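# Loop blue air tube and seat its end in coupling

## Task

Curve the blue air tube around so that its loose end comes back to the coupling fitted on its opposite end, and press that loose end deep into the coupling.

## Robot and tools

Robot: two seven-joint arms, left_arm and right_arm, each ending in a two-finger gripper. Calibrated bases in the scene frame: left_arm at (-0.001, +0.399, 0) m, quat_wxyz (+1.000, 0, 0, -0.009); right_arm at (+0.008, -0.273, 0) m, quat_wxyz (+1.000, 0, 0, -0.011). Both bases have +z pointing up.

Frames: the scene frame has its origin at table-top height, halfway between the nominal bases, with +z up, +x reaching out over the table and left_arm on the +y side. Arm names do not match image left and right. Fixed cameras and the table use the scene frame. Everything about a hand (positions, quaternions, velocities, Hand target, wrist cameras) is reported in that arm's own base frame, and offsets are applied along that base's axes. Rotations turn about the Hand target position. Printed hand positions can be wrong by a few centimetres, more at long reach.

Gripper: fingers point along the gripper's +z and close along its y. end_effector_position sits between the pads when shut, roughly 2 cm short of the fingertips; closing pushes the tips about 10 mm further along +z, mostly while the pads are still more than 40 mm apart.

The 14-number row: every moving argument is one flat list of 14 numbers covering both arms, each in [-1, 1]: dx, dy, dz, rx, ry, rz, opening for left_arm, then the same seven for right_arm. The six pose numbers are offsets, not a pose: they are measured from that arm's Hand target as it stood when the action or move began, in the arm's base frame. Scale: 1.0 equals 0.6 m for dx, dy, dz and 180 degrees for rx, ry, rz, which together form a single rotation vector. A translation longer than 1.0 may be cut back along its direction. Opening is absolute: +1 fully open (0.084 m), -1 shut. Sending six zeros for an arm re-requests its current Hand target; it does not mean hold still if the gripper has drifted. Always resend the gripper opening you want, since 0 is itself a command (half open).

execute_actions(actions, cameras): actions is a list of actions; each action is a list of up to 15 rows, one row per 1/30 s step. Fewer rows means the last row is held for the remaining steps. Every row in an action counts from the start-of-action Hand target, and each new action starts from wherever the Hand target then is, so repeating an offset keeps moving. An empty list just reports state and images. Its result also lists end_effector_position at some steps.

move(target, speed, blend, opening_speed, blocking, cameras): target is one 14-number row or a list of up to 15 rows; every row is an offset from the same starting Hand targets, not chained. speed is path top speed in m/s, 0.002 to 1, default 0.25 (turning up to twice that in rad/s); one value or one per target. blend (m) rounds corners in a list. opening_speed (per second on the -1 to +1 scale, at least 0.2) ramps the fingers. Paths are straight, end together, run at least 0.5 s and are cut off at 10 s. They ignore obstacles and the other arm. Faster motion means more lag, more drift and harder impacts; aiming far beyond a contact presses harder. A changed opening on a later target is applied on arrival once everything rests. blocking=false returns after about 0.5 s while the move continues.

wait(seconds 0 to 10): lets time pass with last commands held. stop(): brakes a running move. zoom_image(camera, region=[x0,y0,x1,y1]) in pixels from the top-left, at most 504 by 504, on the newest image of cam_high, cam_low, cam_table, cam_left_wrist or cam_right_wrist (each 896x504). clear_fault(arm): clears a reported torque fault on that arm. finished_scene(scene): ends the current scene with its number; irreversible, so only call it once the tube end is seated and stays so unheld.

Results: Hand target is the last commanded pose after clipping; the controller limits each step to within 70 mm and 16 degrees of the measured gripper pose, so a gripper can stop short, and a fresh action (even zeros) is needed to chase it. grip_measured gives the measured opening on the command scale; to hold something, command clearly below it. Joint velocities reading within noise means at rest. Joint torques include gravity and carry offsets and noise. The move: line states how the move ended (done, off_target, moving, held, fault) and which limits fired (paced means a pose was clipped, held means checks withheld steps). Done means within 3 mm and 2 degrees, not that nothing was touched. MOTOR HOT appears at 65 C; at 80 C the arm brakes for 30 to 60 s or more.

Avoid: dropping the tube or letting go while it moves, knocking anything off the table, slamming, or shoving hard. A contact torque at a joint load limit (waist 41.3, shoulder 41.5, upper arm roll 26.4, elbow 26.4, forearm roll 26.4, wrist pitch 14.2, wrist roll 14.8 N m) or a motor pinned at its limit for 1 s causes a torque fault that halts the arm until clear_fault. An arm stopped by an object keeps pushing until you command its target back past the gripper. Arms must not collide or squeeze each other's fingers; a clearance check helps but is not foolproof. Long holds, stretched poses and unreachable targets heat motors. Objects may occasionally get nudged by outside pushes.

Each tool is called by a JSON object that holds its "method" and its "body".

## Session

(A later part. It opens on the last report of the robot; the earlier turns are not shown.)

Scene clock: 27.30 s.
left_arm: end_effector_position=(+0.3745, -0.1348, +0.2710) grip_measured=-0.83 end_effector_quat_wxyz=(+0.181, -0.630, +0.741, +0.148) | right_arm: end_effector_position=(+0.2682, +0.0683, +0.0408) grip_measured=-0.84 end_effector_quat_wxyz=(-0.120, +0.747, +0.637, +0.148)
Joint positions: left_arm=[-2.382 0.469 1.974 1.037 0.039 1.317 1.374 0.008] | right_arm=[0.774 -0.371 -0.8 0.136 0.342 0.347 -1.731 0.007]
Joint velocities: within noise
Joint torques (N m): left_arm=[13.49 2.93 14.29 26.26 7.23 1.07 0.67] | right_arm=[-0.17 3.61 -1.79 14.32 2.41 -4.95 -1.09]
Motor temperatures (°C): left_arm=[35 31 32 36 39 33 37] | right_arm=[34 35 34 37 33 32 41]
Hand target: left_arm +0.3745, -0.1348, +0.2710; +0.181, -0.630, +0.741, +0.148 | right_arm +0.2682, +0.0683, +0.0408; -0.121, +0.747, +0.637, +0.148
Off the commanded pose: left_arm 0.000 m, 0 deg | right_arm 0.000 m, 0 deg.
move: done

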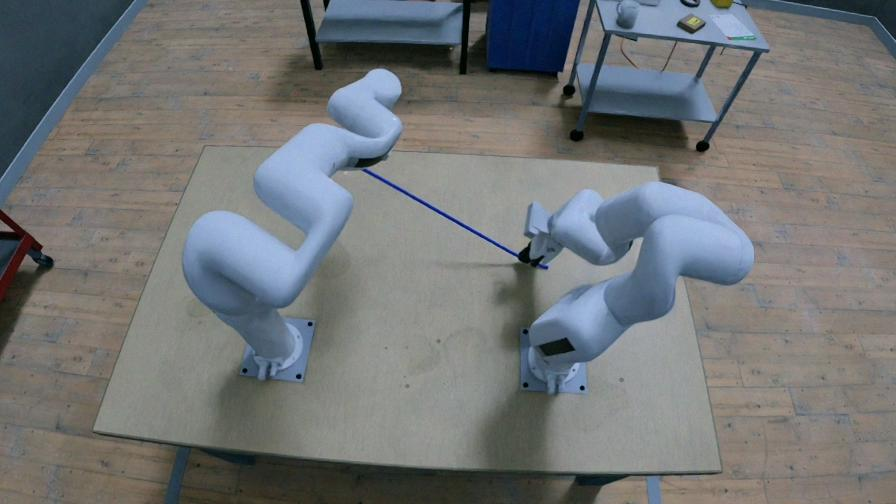

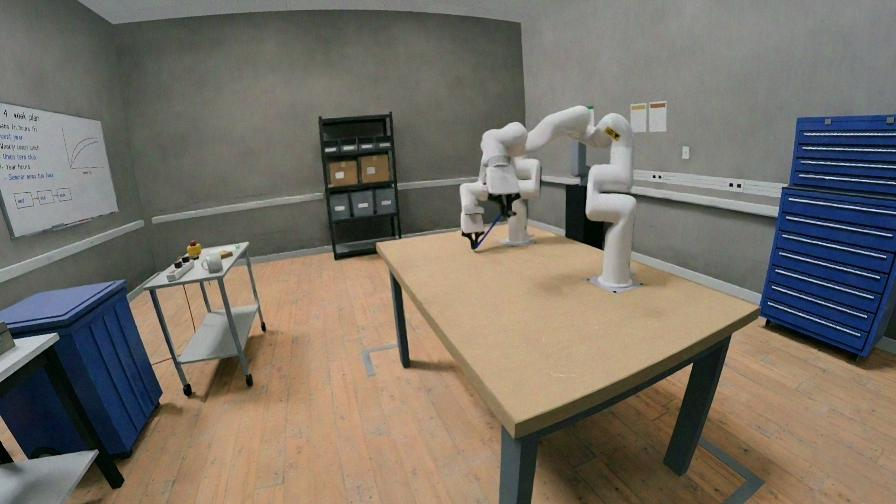

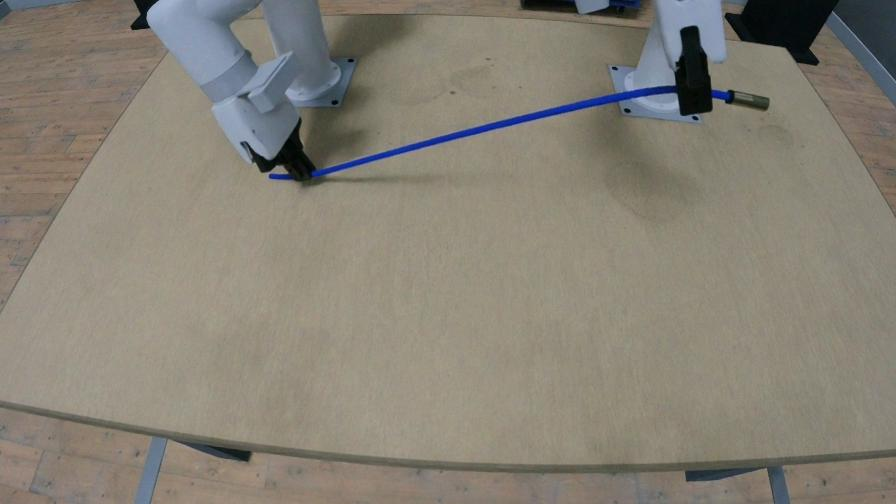

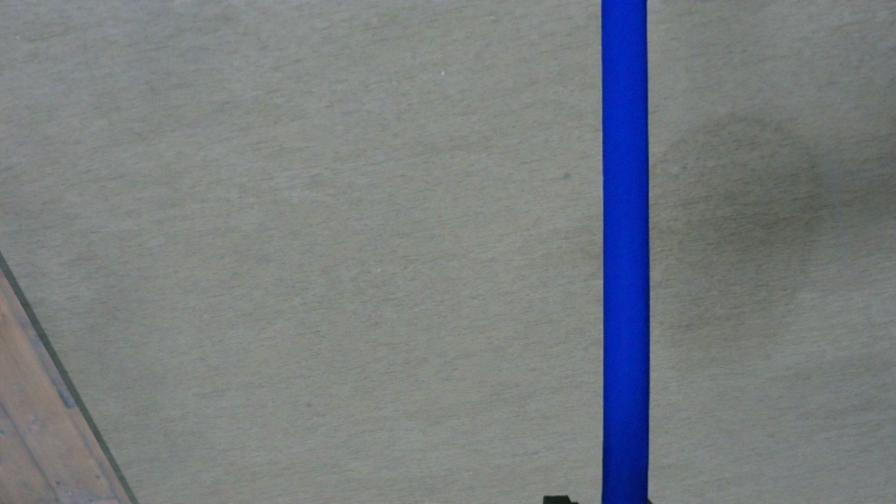

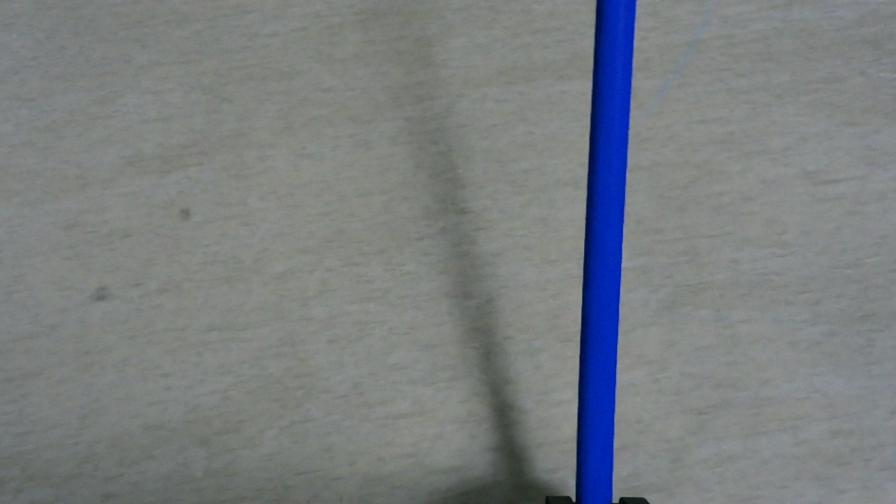

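{"method": "move", "body": {"target": [[0,0,0,0,0,0,-1,0.005,0.027,0,0,0,0,-1],[0,0,0,0,0,0,-1,0.005,0.027,0,0,0,0,0]], "speed": 0.05, "opening_speed": 0.7, "cameras": ["cam_table","cam_right_wrist"]}}

{"method": "zoom_image", "body": {"camera": "cam_table", "region": [200, 110, 330, 210]}}

{"method": "move", "body": {"target": [0,0,0,0,0,0,-1,0,0,0.11,-0.12,0.022,0,0], "speed": 0.12}}

{"method": "zoom_image", "body": {"camera": "cam_table", "region": [200, 110, 330, 210]}}

Scene clock: 30.67 s.
left_arm: end_effector_position=(+0.3745, -0.1348, +0.2710) grip_measured=-0.83 end_effector_quat_wxyz=(+0.181, -0.630, +0.741, +0.148) | right_arm: end_effector_position=(+0.2712, +0.0845, +0.0408) grip_measured=-0.01 end_effector_quat_wxyz=(-0.121, +0.747, +0.637, +0.148)
Joint positions: left_arm=[-2.382 0.469 1.974 1.037 0.039 1.317 1.374 0.008] | right_arm=[0.857 -0.35 -0.8 0.146 0.401 0.318 -1.712 0.044]
Joint velocities: within noise
Joint torques (N m): left_arm=[-3.1 -3.09 7.53 25.49 -2.83 -2.77 0.6] | right_arm=[2.07 -0.79 0.82 18 2.75 -4.27 -0.97]
Motor temperatures (°C): left_arm=[35 31 32 36 39 33 37] | right_arm=[34 35 34 37 33 32 41]
Hand target: left_arm +0.3745, -0.1348, +0.2710; +0.181, -0.630, +0.741, +0.148 | right_arm +0.2712, +0.0845, +0.0408; -0.121, +0.747, +0.637, +0.148
Off the commanded pose: left_arm 0.000 m, 0 deg | right_arm 0.000 m, 0 deg.
move: done
Images, in order (width x height): cam_table 896x504, cam_right_wrist 896x504.

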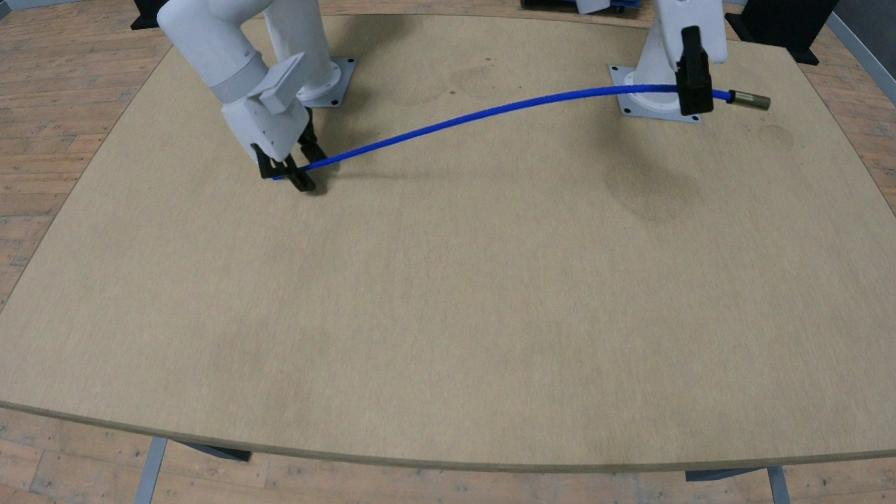

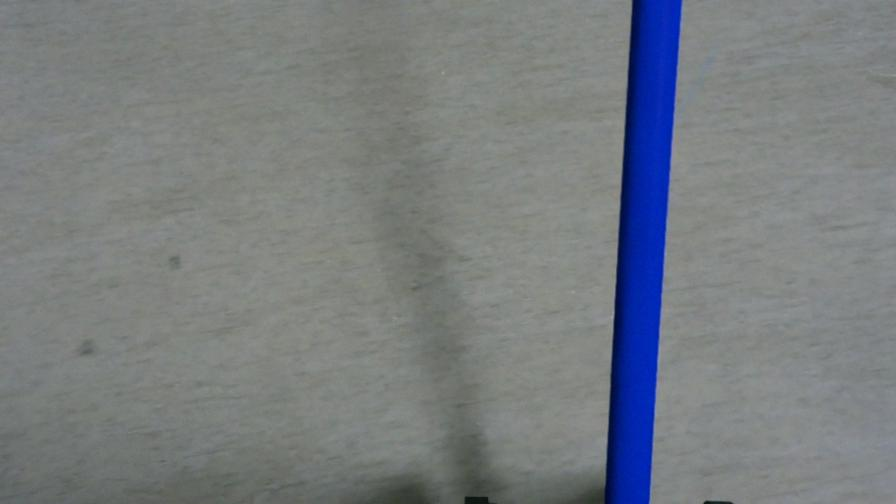

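Scaled by 3.877 from the camera's 896x504 image, which has a finer 1280x720 frame.

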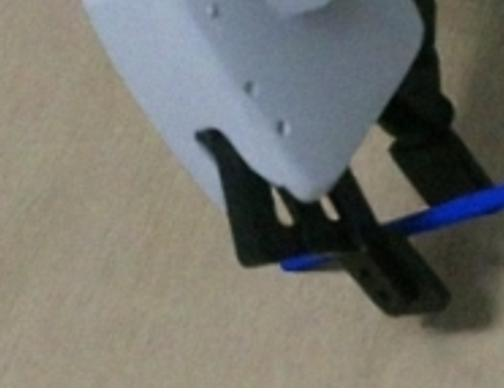

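Scene clock: 32.90 s.
left_arm: end_effector_position=(+0.3745, -0.1348, +0.2710) grip_measured=-0.83 end_effector_quat_wxyz=(+0.181, -0.630, +0.741, +0.148) | right_arm: end_effector_position=(+0.2712, +0.0845, +0.1068) grip_measured=-0.01 end_effector_quat_wxyz=(+0.000, +0.761, +0.649, +0.000)
Joint positions: left_arm=[-2.382 0.469 1.974 1.037 0.039 1.317 1.374 0.008] | right_arm=[0.511 -0.476 -0.23 0.299 -0.149 0.769 -0.998 0.044]
Joint velocities: within noise
Joint torques (N m): left_arm=[1.14 -3.21 8.14 24.67 -1.63 -2.6 0.46] | right_arm=[-2.97 -5.35 2.51 24.17 -3.15 0.19 1.02]
Motor temperatures (°C): left_arm=[35 31 32 36 39 33 37] | right_arm=[34 35 34 37 33 32 41]
Hand target: left_arm +0.3745, -0.1348, +0.2710; +0.181, -0.630, +0.741, +0.148 | right_arm +0.2712, +0.0845, +0.1068; +0.000, +0.761, +0.649, +0.000
Off the commanded pose: left_arm 0.000 m, 0 deg | right_arm 0.000 m, 0 deg.
move: done

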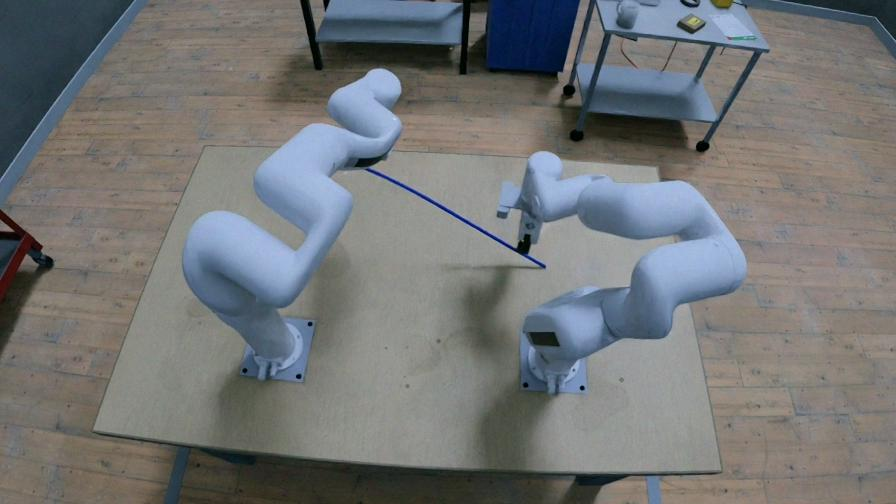

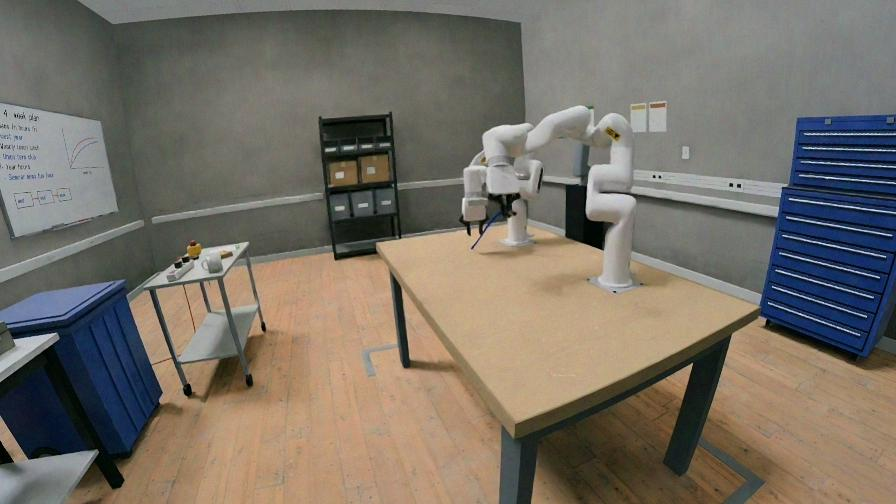

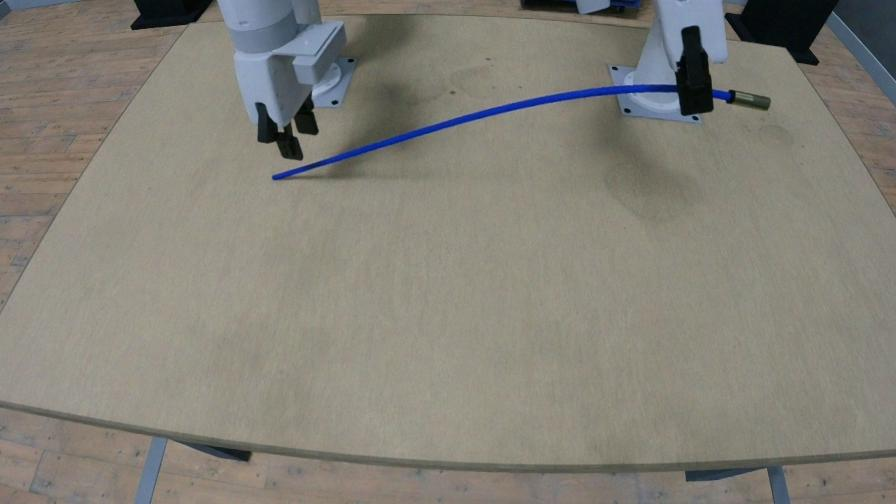

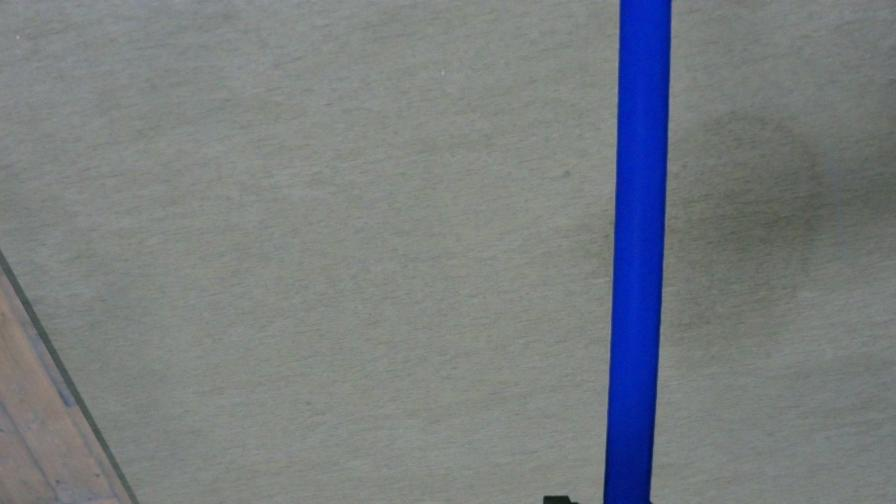

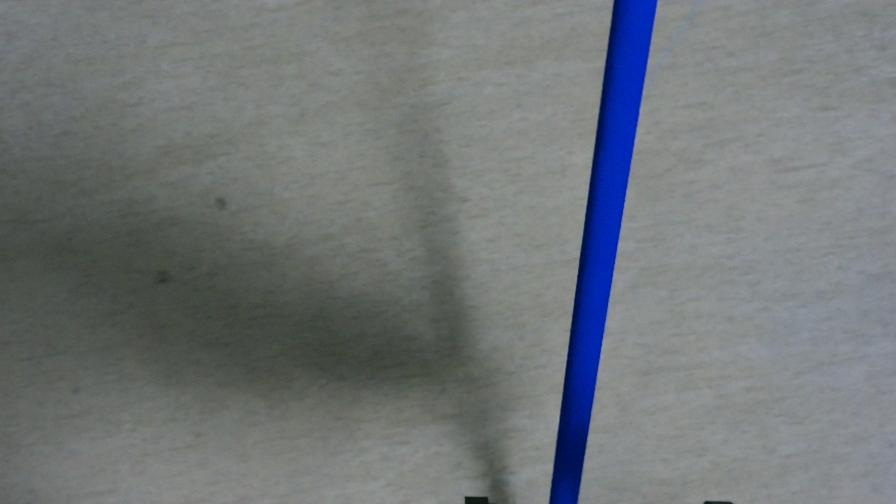

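Scaled by 3.877 from the camera's 896x504 image, which has a finer 1280x720 frame.

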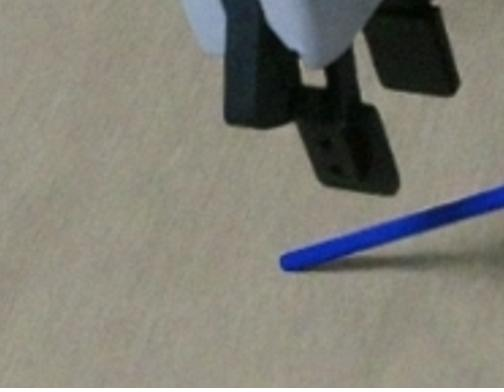

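{"method": "move", "body": {"target": [[0,0,0,0,0,0,-1,-0.002,-0.022,-0.121,0,0,0,0],[0,0,0,0,0,0,-1,-0.002,-0.022,-0.121,0,0,0,-1]], "speed": 0.08, "opening_speed": 1, "cameras": ["cam_table","cam_right_wrist"]}}

{"method": "zoom_image", "body": {"camera": "cam_table", "region": [220, 130, 340, 210]}}

Scene clock: 36.10 s.
left_arm: end_effector_position=(+0.3745, -0.1348, +0.2710) grip_measured=-0.83 end_effector_quat_wxyz=(+0.181, -0.630, +0.741, +0.148) | right_arm: end_effector_position=(+0.2700, +0.0713, +0.0342) grip_measured=-0.83 end_effector_quat_wxyz=(+0.000, +0.761, +0.649, +0.000)
Joint positions: left_arm=[-2.382 0.469 1.974 1.037 0.039 1.317 1.374 0.008] | right_arm=[0.509 -0.219 -0.29 0.221 -0.146 0.434 -1.054 0.008]
Joint velocities: within noise
Joint torques (N m): left_arm=[4.67 -3.18 7.95 23.61 -0.33 -2.37 0.33] | right_arm=[3 -4.36 -0.85 19.52 3.27 -4.49 -1.06]
Motor temperatures (°C): left_arm=[35 31 32 36 39 33 37] | right_arm=[34 35 34 37 33 32 41]
Hand target: left_arm +0.3745, -0.1348, +0.2710; +0.181, -0.630, +0.741, +0.148 | right_arm +0.2700, +0.0713, +0.0342; +0.000, +0.761, +0.649, +0.000
Off the commanded pose: left_arm 0.000 m, 0 deg | right_arm 0.000 m, 0 deg.
move: done
Images, in order (width x height): cam_table 896x504, cam_right_wrist 896x504.

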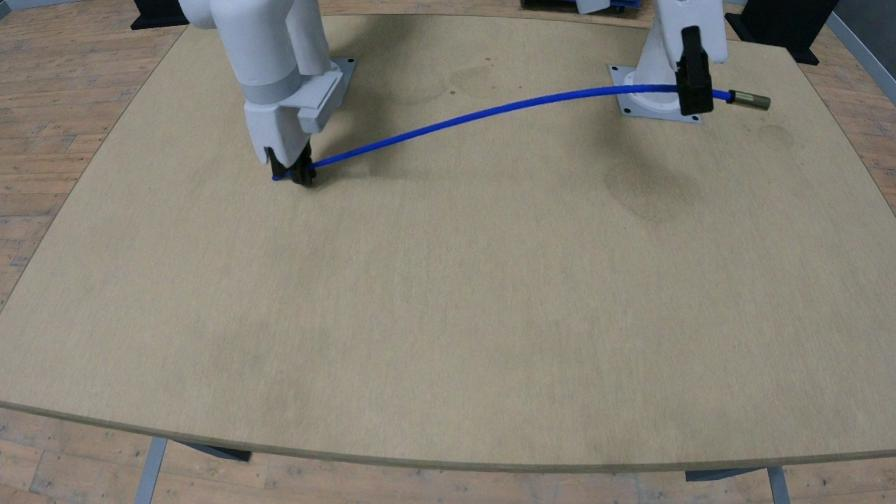

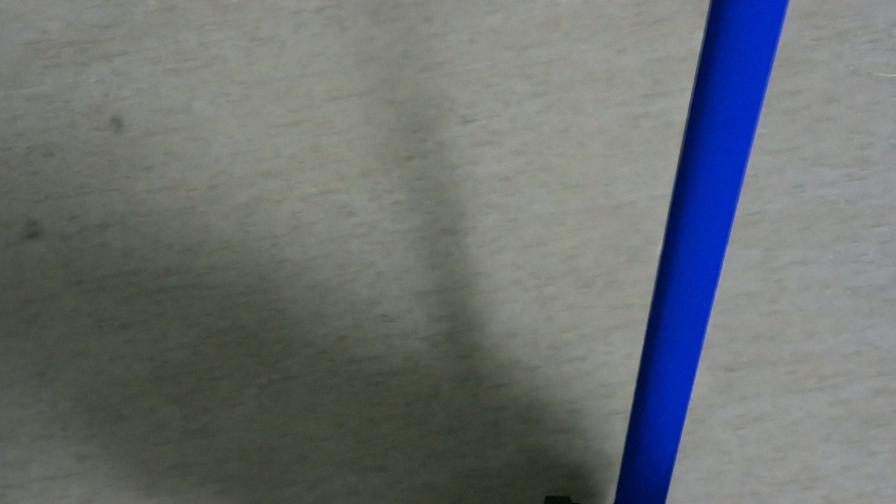

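Scaled by 4.200 from the camera's 896x504 image, which has a finer 1280x720 frame.

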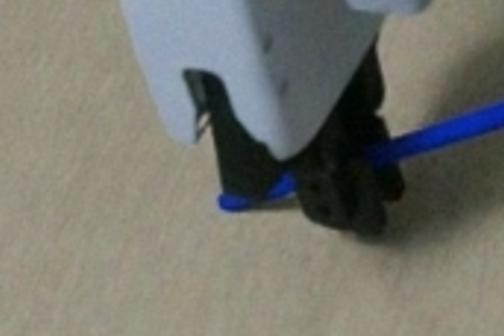

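{"method": "move", "body": {"target": [-0.042,-0.0225,0.015,0,0,0.057,-1,0.1,-0.127,0.41,-0.13,0.024,0.057,-1], "speed": 0.14, "cameras": ["cam_table","cam_high"]}}

Scene clock: 39.30 s.
left_arm: end_effector_position=(+0.3493, -0.1483, +0.2800) grip_measured=-0.83 end_effector_quat_wxyz=(-0.167, +0.693, -0.681, -0.164) | right_arm: end_effector_position=(+0.3300, -0.0049, +0.2801) grip_measured=-0.83 end_effector_quat_wxyz=(+0.129, +0.684, +0.700, -0.159)
Joint positions: left_arm=[-2.354 0.501 1.938 1.097 -0.019 1.456 1.225 0.008] | right_arm=[0.424 -0.425 -0.134 0.84 -0.438 1.445 -1.191 0.008]
Joint velocities: within noise
Joint torques (N m): left_arm=[4.82 0.83 5.35 26.07 -2.75 0.44 -0.73] | right_arm=[-2.89 -4.67 2.56 26.84 -3.74 0.8 -1.09]
Motor temperatures (°C): left_arm=[35 31 32 36 39 33 37] | right_arm=[34 35 34 37 33 32 41]
Hand target: left_arm +0.3493, -0.1483, +0.2800; -0.167, +0.693, -0.681, -0.164 | right_arm +0.3300, -0.0049, +0.2802; +0.129, +0.684, +0.700, -0.159
Off the commanded pose: left_arm 0.000 m, 0 deg | right_arm 0.000 m, 0 deg.
move: done
Images, in order (width x height): cam_high 896x504, cam_table 896x504.

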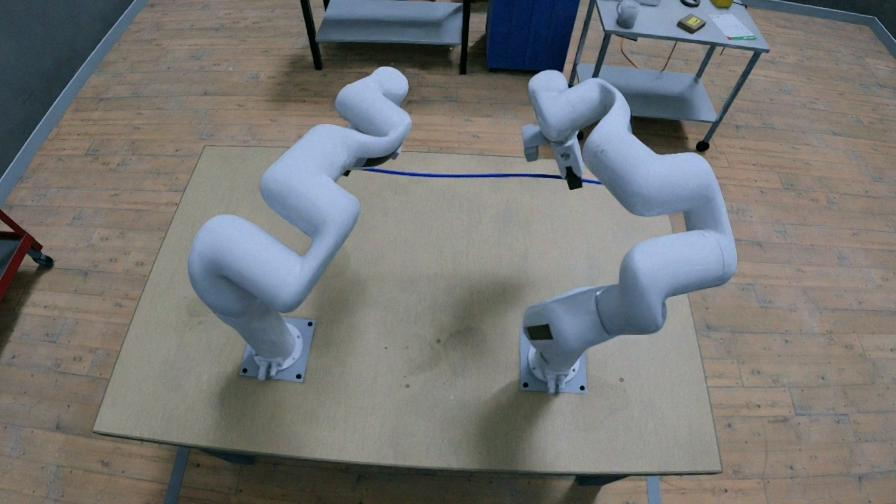

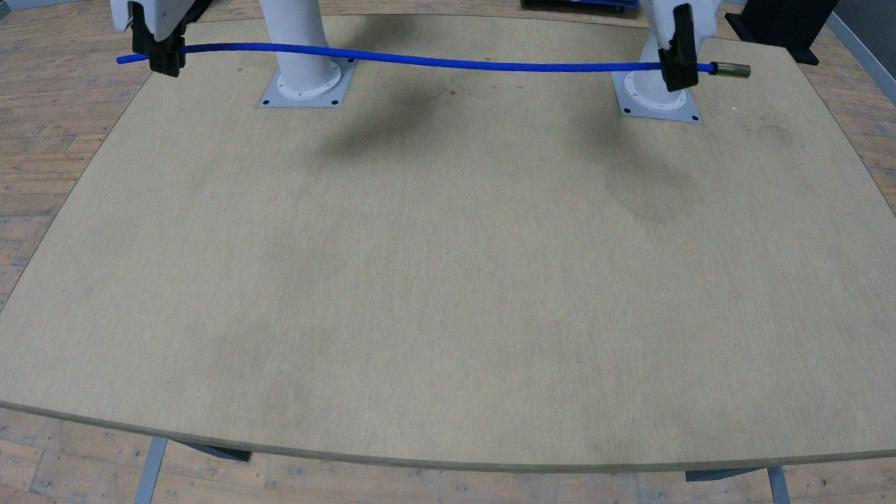

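{"method": "move", "body": {"target": [[0,-0.036,-0.1,0,0,0.25,-1,0,0.036,-0.1,0,0,-0.25,-1],[0,-0.148,-0.13,0,0,0.5,-1,0.01,0.148,-0.13,0,0,-0.5,-1],[0,-0.293,-0.13,0,0,0.75,-1,0.02,0.293,-0.13,0,0,-0.75,-1]], "speed": 0.25, "blend": [0.02,0.02,0], "cameras": ["cam_table","cam_high"]}}

{"method": "zoom_image", "body": {"camera": "cam_table", "region": [280, 70, 480, 180]}}

Scene clock: 45.07 s.
left_arm: end_effector_position=(+0.3493, -0.3241, +0.2020) grip_measured=-0.83 end_effector_quat_wxyz=(+0.087, +0.895, +0.380, -0.217) | right_arm: end_effector_position=(+0.3420, +0.1708, +0.2022) grip_measured=-0.83 end_effector_quat_wxyz=(-0.098, +0.908, -0.364, -0.181)
Joint positions: left_arm=[-1.773 0.749 1.58 1.223 -1.091 1.682 -0.735 0.008] | right_arm=[0.332 -0.138 -0.08 0.878 0.385 1.226 0.846 0.008]
Joint velocities: within noise
Joint torques (N m): left_arm=[-5.79 -8.94 13.23 13.96 -3.94 -2.18 -0.62] | right_arm=[2.74 -13.28 1.44 18.2 3.79 -4.09 1.12]
Motor temperatures (°C): left_arm=[35 31 33 36 39 33 37] | right_arm=[34 35 34 37 33 32 41]
Hand target: left_arm +0.3493, -0.3241, +0.2020; +0.087, +0.895, +0.380, -0.217 | right_arm +0.3420, +0.1709, +0.2022; -0.098, +0.908, -0.364, -0.181
Off the commanded pose: left_arm 0.000 m, 0 deg | right_arm 0.000 m, 0 deg.
move: done
Images, in order (width x height): cam_high 896x504, cam_table 896x504.

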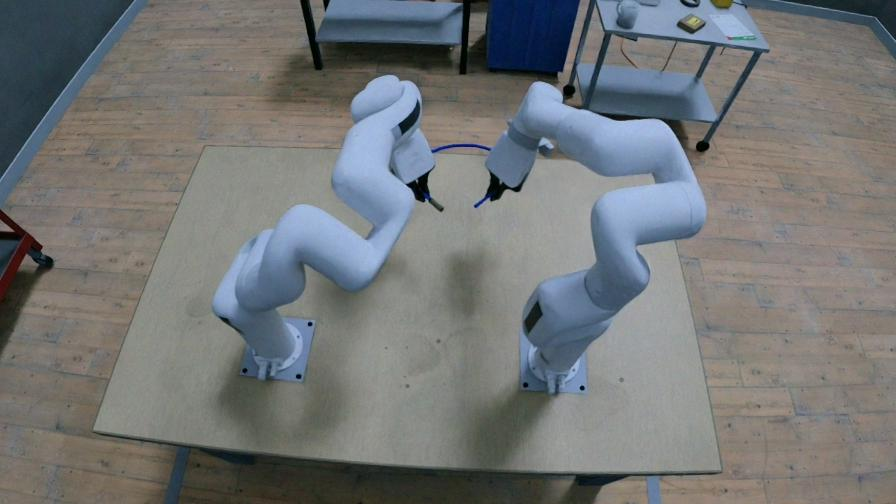

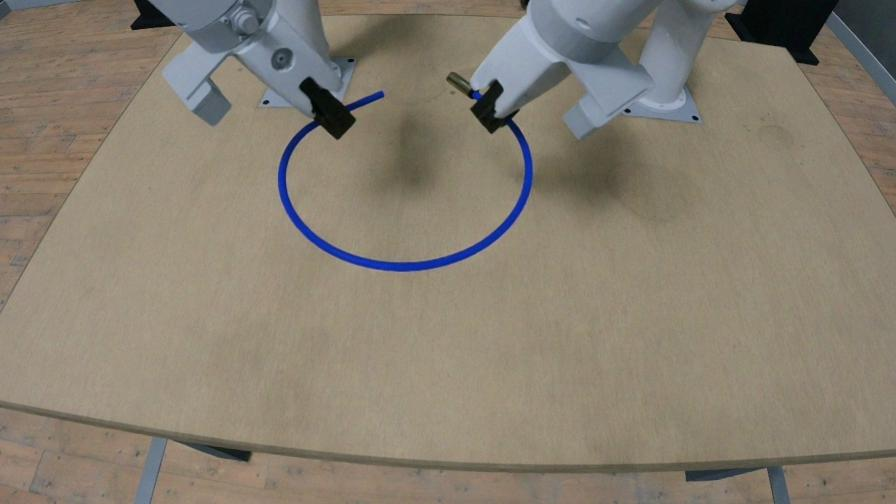

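Scaled by 2.520 from the camera's 896x504 image, which has a finer 1280x720 frame.

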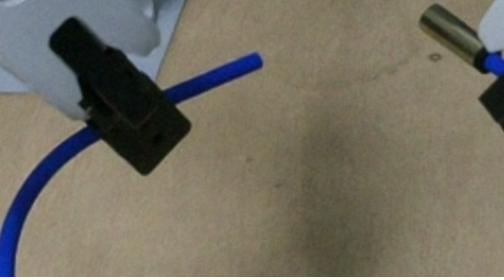

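{"method": "move", "body": {"target": [0,-0.01,0,0,0,0.22,-1,0,0.01,0,0,0,-0.2,-1], "speed": 0.15, "cameras": ["cam_table","cam_high"]}}

{"method": "zoom_image", "body": {"camera": "cam_high", "region": [430, 170, 530, 226]}}

{"method": "zoom_image", "body": {"camera": "cam_table", "region": [320, 70, 520, 180]}}

Scene clock: 48.20 s.
left_arm: end_effector_position=(+0.3493, -0.3301, +0.2020) grip_measured=-0.83 end_effector_quat_wxyz=(+0.156, +0.713, +0.660, -0.175) | right_arm: end_effector_position=(+0.3420, +0.1769, +0.2022) grip_measured=-0.83 end_effector_quat_wxyz=(-0.149, +0.751, -0.627, -0.142)
Joint positions: left_arm=[-2.084 0.896 1.828 0.935 -1.344 1.486 -1.287 0.008] | right_arm=[0.289 -0.327 -0.014 0.653 0.499 0.951 1.378 0.008]
Joint velocities: within noise
Joint torques (N m): left_arm=[-5.4 -5.39 14.35 12.09 -3.83 -2.69 -0.83] | right_arm=[-3.4 -10.62 1.31 18.46 3.38 -4.47 0.99]
Motor temperatures (°C): left_arm=[35 31 33 36 39 33 37] | right_arm=[34 35 34 37 33 32 41]
Hand target: left_arm +0.3493, -0.3301, +0.2020; +0.156, +0.713, +0.661, -0.175 | right_arm +0.3420, +0.1769, +0.2022; -0.149, +0.751, -0.627, -0.142
Off the commanded pose: left_arm 0.000 m, 0 deg | right_arm 0.000 m, 0 deg.
move: done
Images, in order (width x height): cam_high 896x504, cam_table 896x504.

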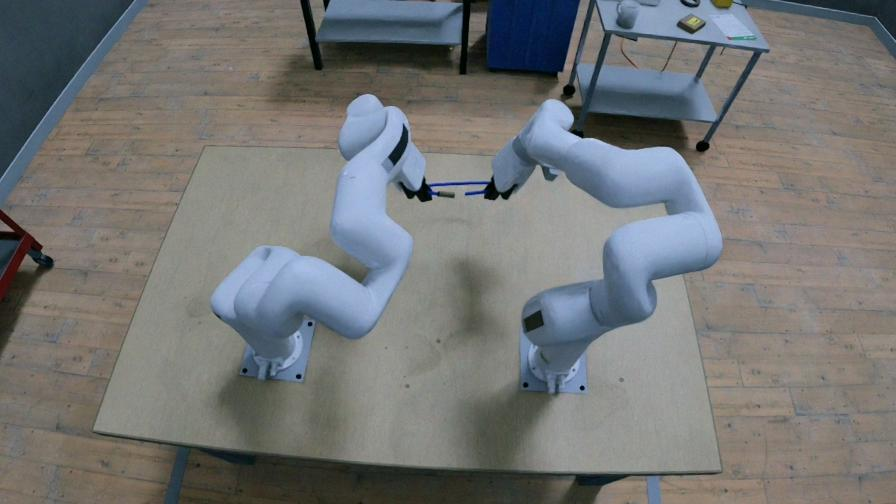

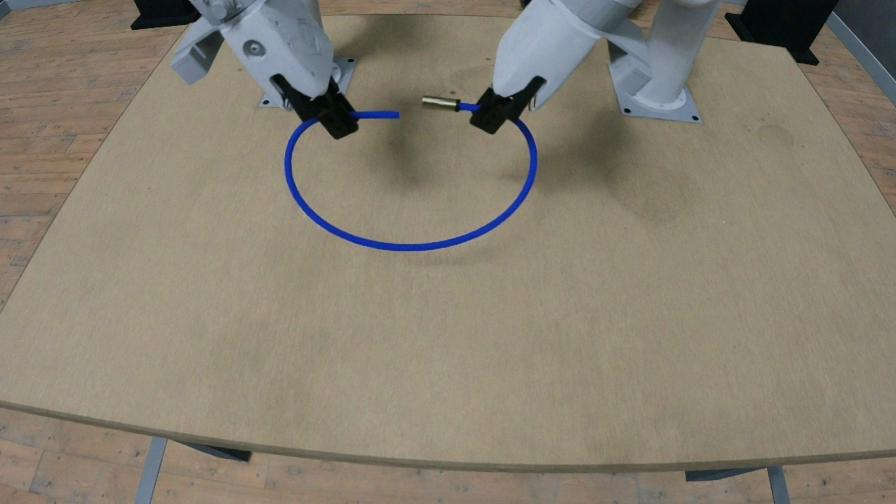

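Scaled by 5.040 from the camera's 896x504 image, which has a finer 1280x720 frame.

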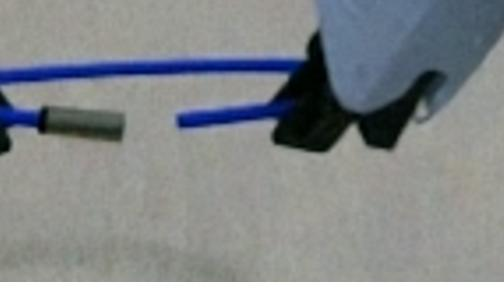

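Scaled by 2.520 from the camera's 896x504 image, which has a finer 1280x720 frame.

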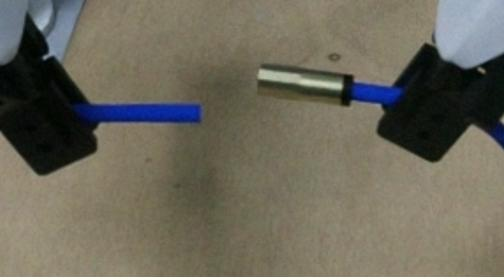

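{"method": "move", "body": {"target": [0.025,0,-0.0175,0.005,0,0.031,-1,0,0.015,0,0.018,0,-0.0375,-1], "speed": 0.08, "cameras": ["cam_table","cam_high"]}}

{"method": "zoom_image", "body": {"camera": "cam_high", "region": [430, 170, 530, 226]}}

{"method": "zoom_image", "body": {"camera": "cam_table", "region": [350, 80, 490, 157]}}

Scene clock: 50.13 s.
left_arm: end_effector_position=(+0.3643, -0.3301, +0.1915) grip_measured=-0.83 end_effector_quat_wxyz=(+0.159, +0.682, +0.696, -0.162) | right_arm: end_effector_position=(+0.3420, +0.1858, +0.2022) grip_measured=-0.83 end_effector_quat_wxyz=(-0.178, +0.709, -0.666, -0.150)
Joint positions: left_arm=[-2.052 0.924 1.79 0.941 -1.379 1.443 -1.362 0.008] | right_arm=[0.295 -0.359 -0.006 0.602 0.583 0.881 1.438 0.008]
Joint velocities: within noise
Joint torques (N m): left_arm=[5.84 -5.84 10.73 18.69 -3.36 -2.79 -0.69] | right_arm=[2.75 -10.2 1.3 18.17 3.39 -4.63 1.02]
Motor temperatures (°C): left_arm=[35 31 33 36 39 33 37] | right_arm=[34 35 34 37 33 32 41]
Hand target: left_arm +0.3643, -0.3301, +0.1915; +0.159, +0.681, +0.696, -0.162 | right_arm +0.3420, +0.1859, +0.2022; -0.178, +0.709, -0.666, -0.150
Off the commanded pose: left_arm 0.000 m, 0 deg | right_arm 0.000 m, 0 deg.
move: done
Images, in order (width x height): cam_high 896x504, cam_table 896x504.

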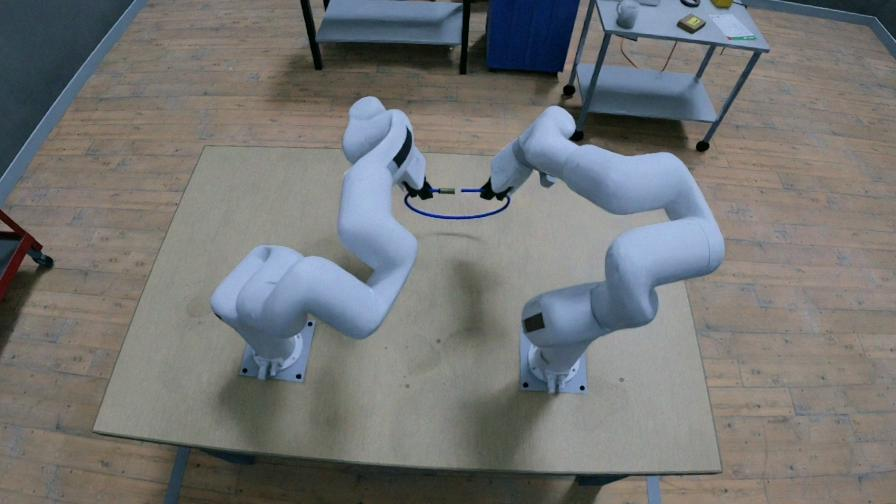

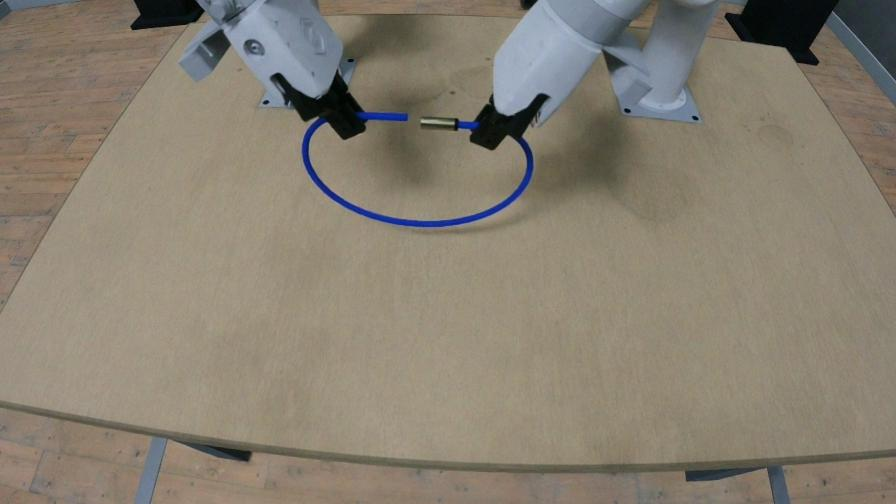

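Scaled by 5.040 from the camera's 896x504 image, which has a finer 1280x720 frame.

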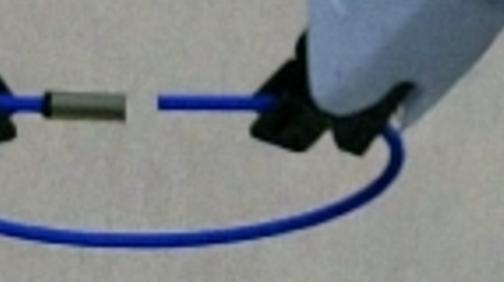

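Scaled by 3.600 from the camera's 896x504 image, which has a finer 1280x720 frame.

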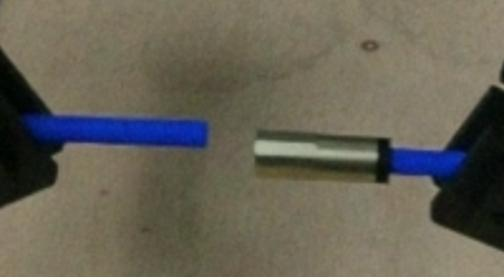

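{"method": "move", "body": {"target": [0,0,0.0183,0,0,0,-1,0,0.02,0,0.01,0,-0.009,-1], "speed": 0.07, "cameras": ["cam_table","cam_high"]}}

{"method": "zoom_image", "body": {"camera": "cam_high", "region": [430, 170, 510, 215]}}

{"method": "zoom_image", "body": {"camera": "cam_table", "region": [360, 90, 460, 145]}}

Scene clock: 51.43 s.
left_arm: end_effector_position=(+0.3643, -0.3301, +0.2024) grip_measured=-0.83 end_effector_quat_wxyz=(+0.159, +0.681, +0.696, -0.162) | right_arm: end_effector_position=(+0.3420, +0.1978, +0.2022) grip_measured=-0.83 end_effector_quat_wxyz=(-0.191, +0.696, -0.673, -0.158)
Joint positions: left_arm=[-2.058 0.919 1.814 0.955 -1.36 1.459 -1.376 0.008] | right_arm=[0.313 -0.357 0.002 0.591 0.634 0.849 1.449 0.008]
Joint velocities: within noise
Joint torques (N m): left_arm=[-5.36 -11.17 14.62 19.26 2.93 0.26 -0.97] | right_arm=[3 -5.53 1.24 18.35 3.39 -4.61 0.97]
Motor temperatures (°C): left_arm=[35 31 33 36 39 33 37] | right_arm=[34 35 34 37 33 32 41]
Hand target: left_arm +0.3643, -0.3301, +0.2025; +0.159, +0.681, +0.696, -0.162 | right_arm +0.3420, +0.1979, +0.2022; -0.191, +0.696, -0.673, -0.158
Off the commanded pose: left_arm 0.000 m, 0 deg | right_arm 0.000 m, 0 deg.
move: done
Images, in order (width x height): cam_high 896x504, cam_table 896x504.

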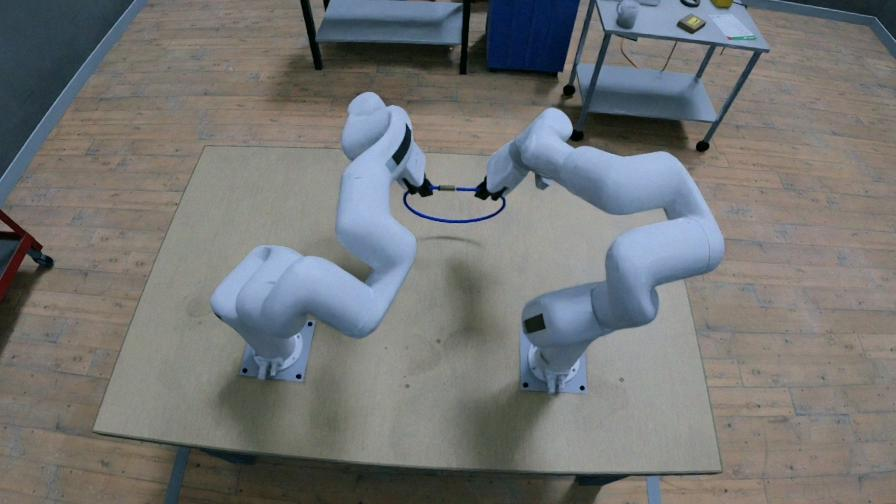

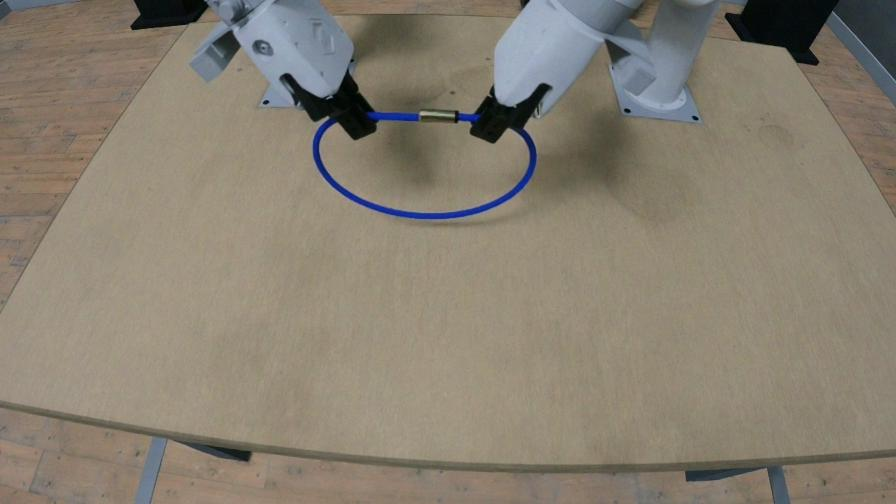

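Scaled by 6.300 from the camera's 896x504 image, which has a finer 1280x720 frame.

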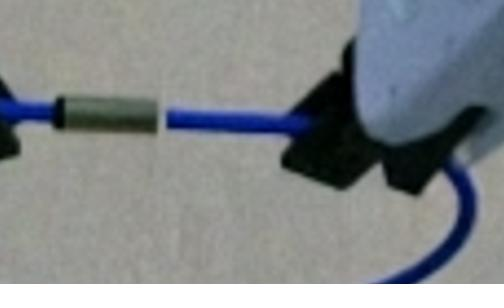

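Scaled by 5.040 from the camera's 896x504 image, which has a finer 1280x720 frame.

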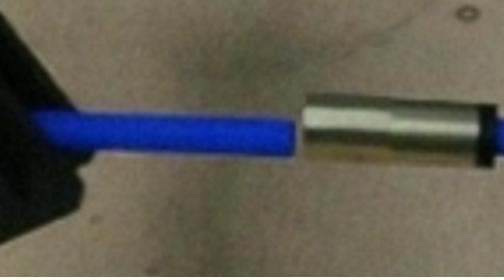

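{"method": "move", "body": {"target": [[0,0,-0.005,0,0,0,-1,0,0,0,0,0,0,-1],[0,0,-0.005,0,0,0,-1,0,0.02,0,0,0,0,-1]], "speed": 0.04, "cameras": ["cam_table","cam_high"]}}

{"method": "zoom_image", "body": {"camera": "cam_high", "region": [430, 170, 510, 215]}}

{"method": "zoom_image", "body": {"camera": "cam_table", "region": [360, 90, 460, 145]}}

Scene clock: 52.67 s.
left_arm: end_effector_position=(+0.3643, -0.3301, +0.1995) grip_measured=-0.83 end_effector_quat_wxyz=(+0.159, +0.681, +0.696, -0.162) | right_arm: end_effector_position=(+0.3420, +0.2097, +0.2022) grip_measured=-0.83 end_effector_quat_wxyz=(-0.191, +0.696, -0.673, -0.158)
Joint positions: left_arm=[-2.056 0.92 1.808 0.951 -1.365 1.454 -1.373 0.008] | right_arm=[0.327 -0.343 0.022 0.6 0.645 0.832 1.47 0.008]
Joint velocities: within noise
Joint torques (N m): left_arm=[5.43 -6.33 10.72 12.33 -3.53 -2.7 0.64] | right_arm=[2.92 -6.07 1.36 26.43 3.51 -4.63 0.98]
Motor temperatures (°C): left_arm=[35 31 33 36 39 33 37] | right_arm=[34 35 34 37 33 32 41]
Hand target: left_arm +0.3643, -0.3301, +0.1995; +0.159, +0.681, +0.696, -0.162 | right_arm +0.3420, +0.2099, +0.2022; -0.191, +0.696, -0.673, -0.158
Off the commanded pose: left_arm 0.000 m, 0 deg | right_arm 0.000 m, 0 deg.
move: done
Images, in order (width x height): cam_high 896x504, cam_table 896x504.

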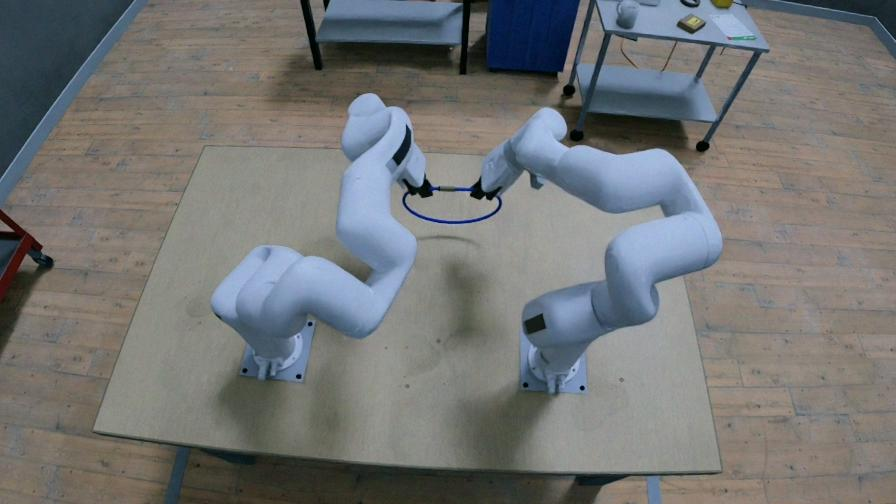

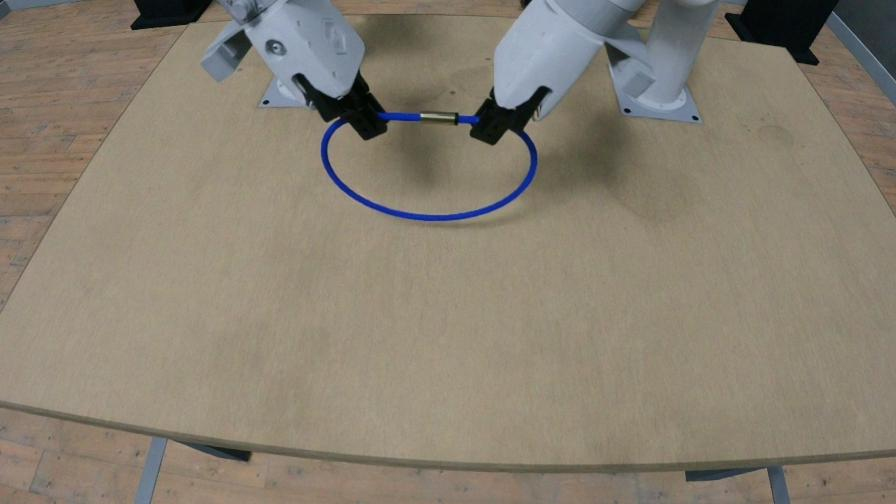

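Scaled by 6.300 from the camera's 896x504 image, which has a finer 1280x720 frame.

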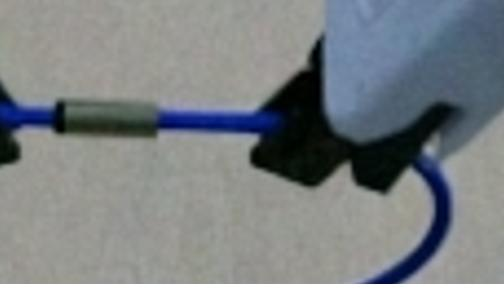

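Scaled by 5.040 from the camera's 896x504 image, which has a finer 1280x720 frame.

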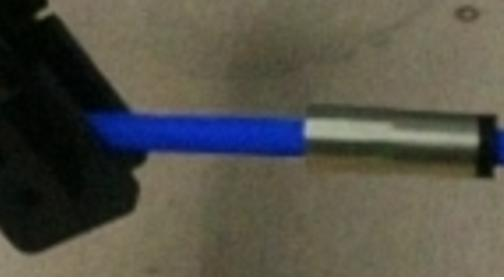

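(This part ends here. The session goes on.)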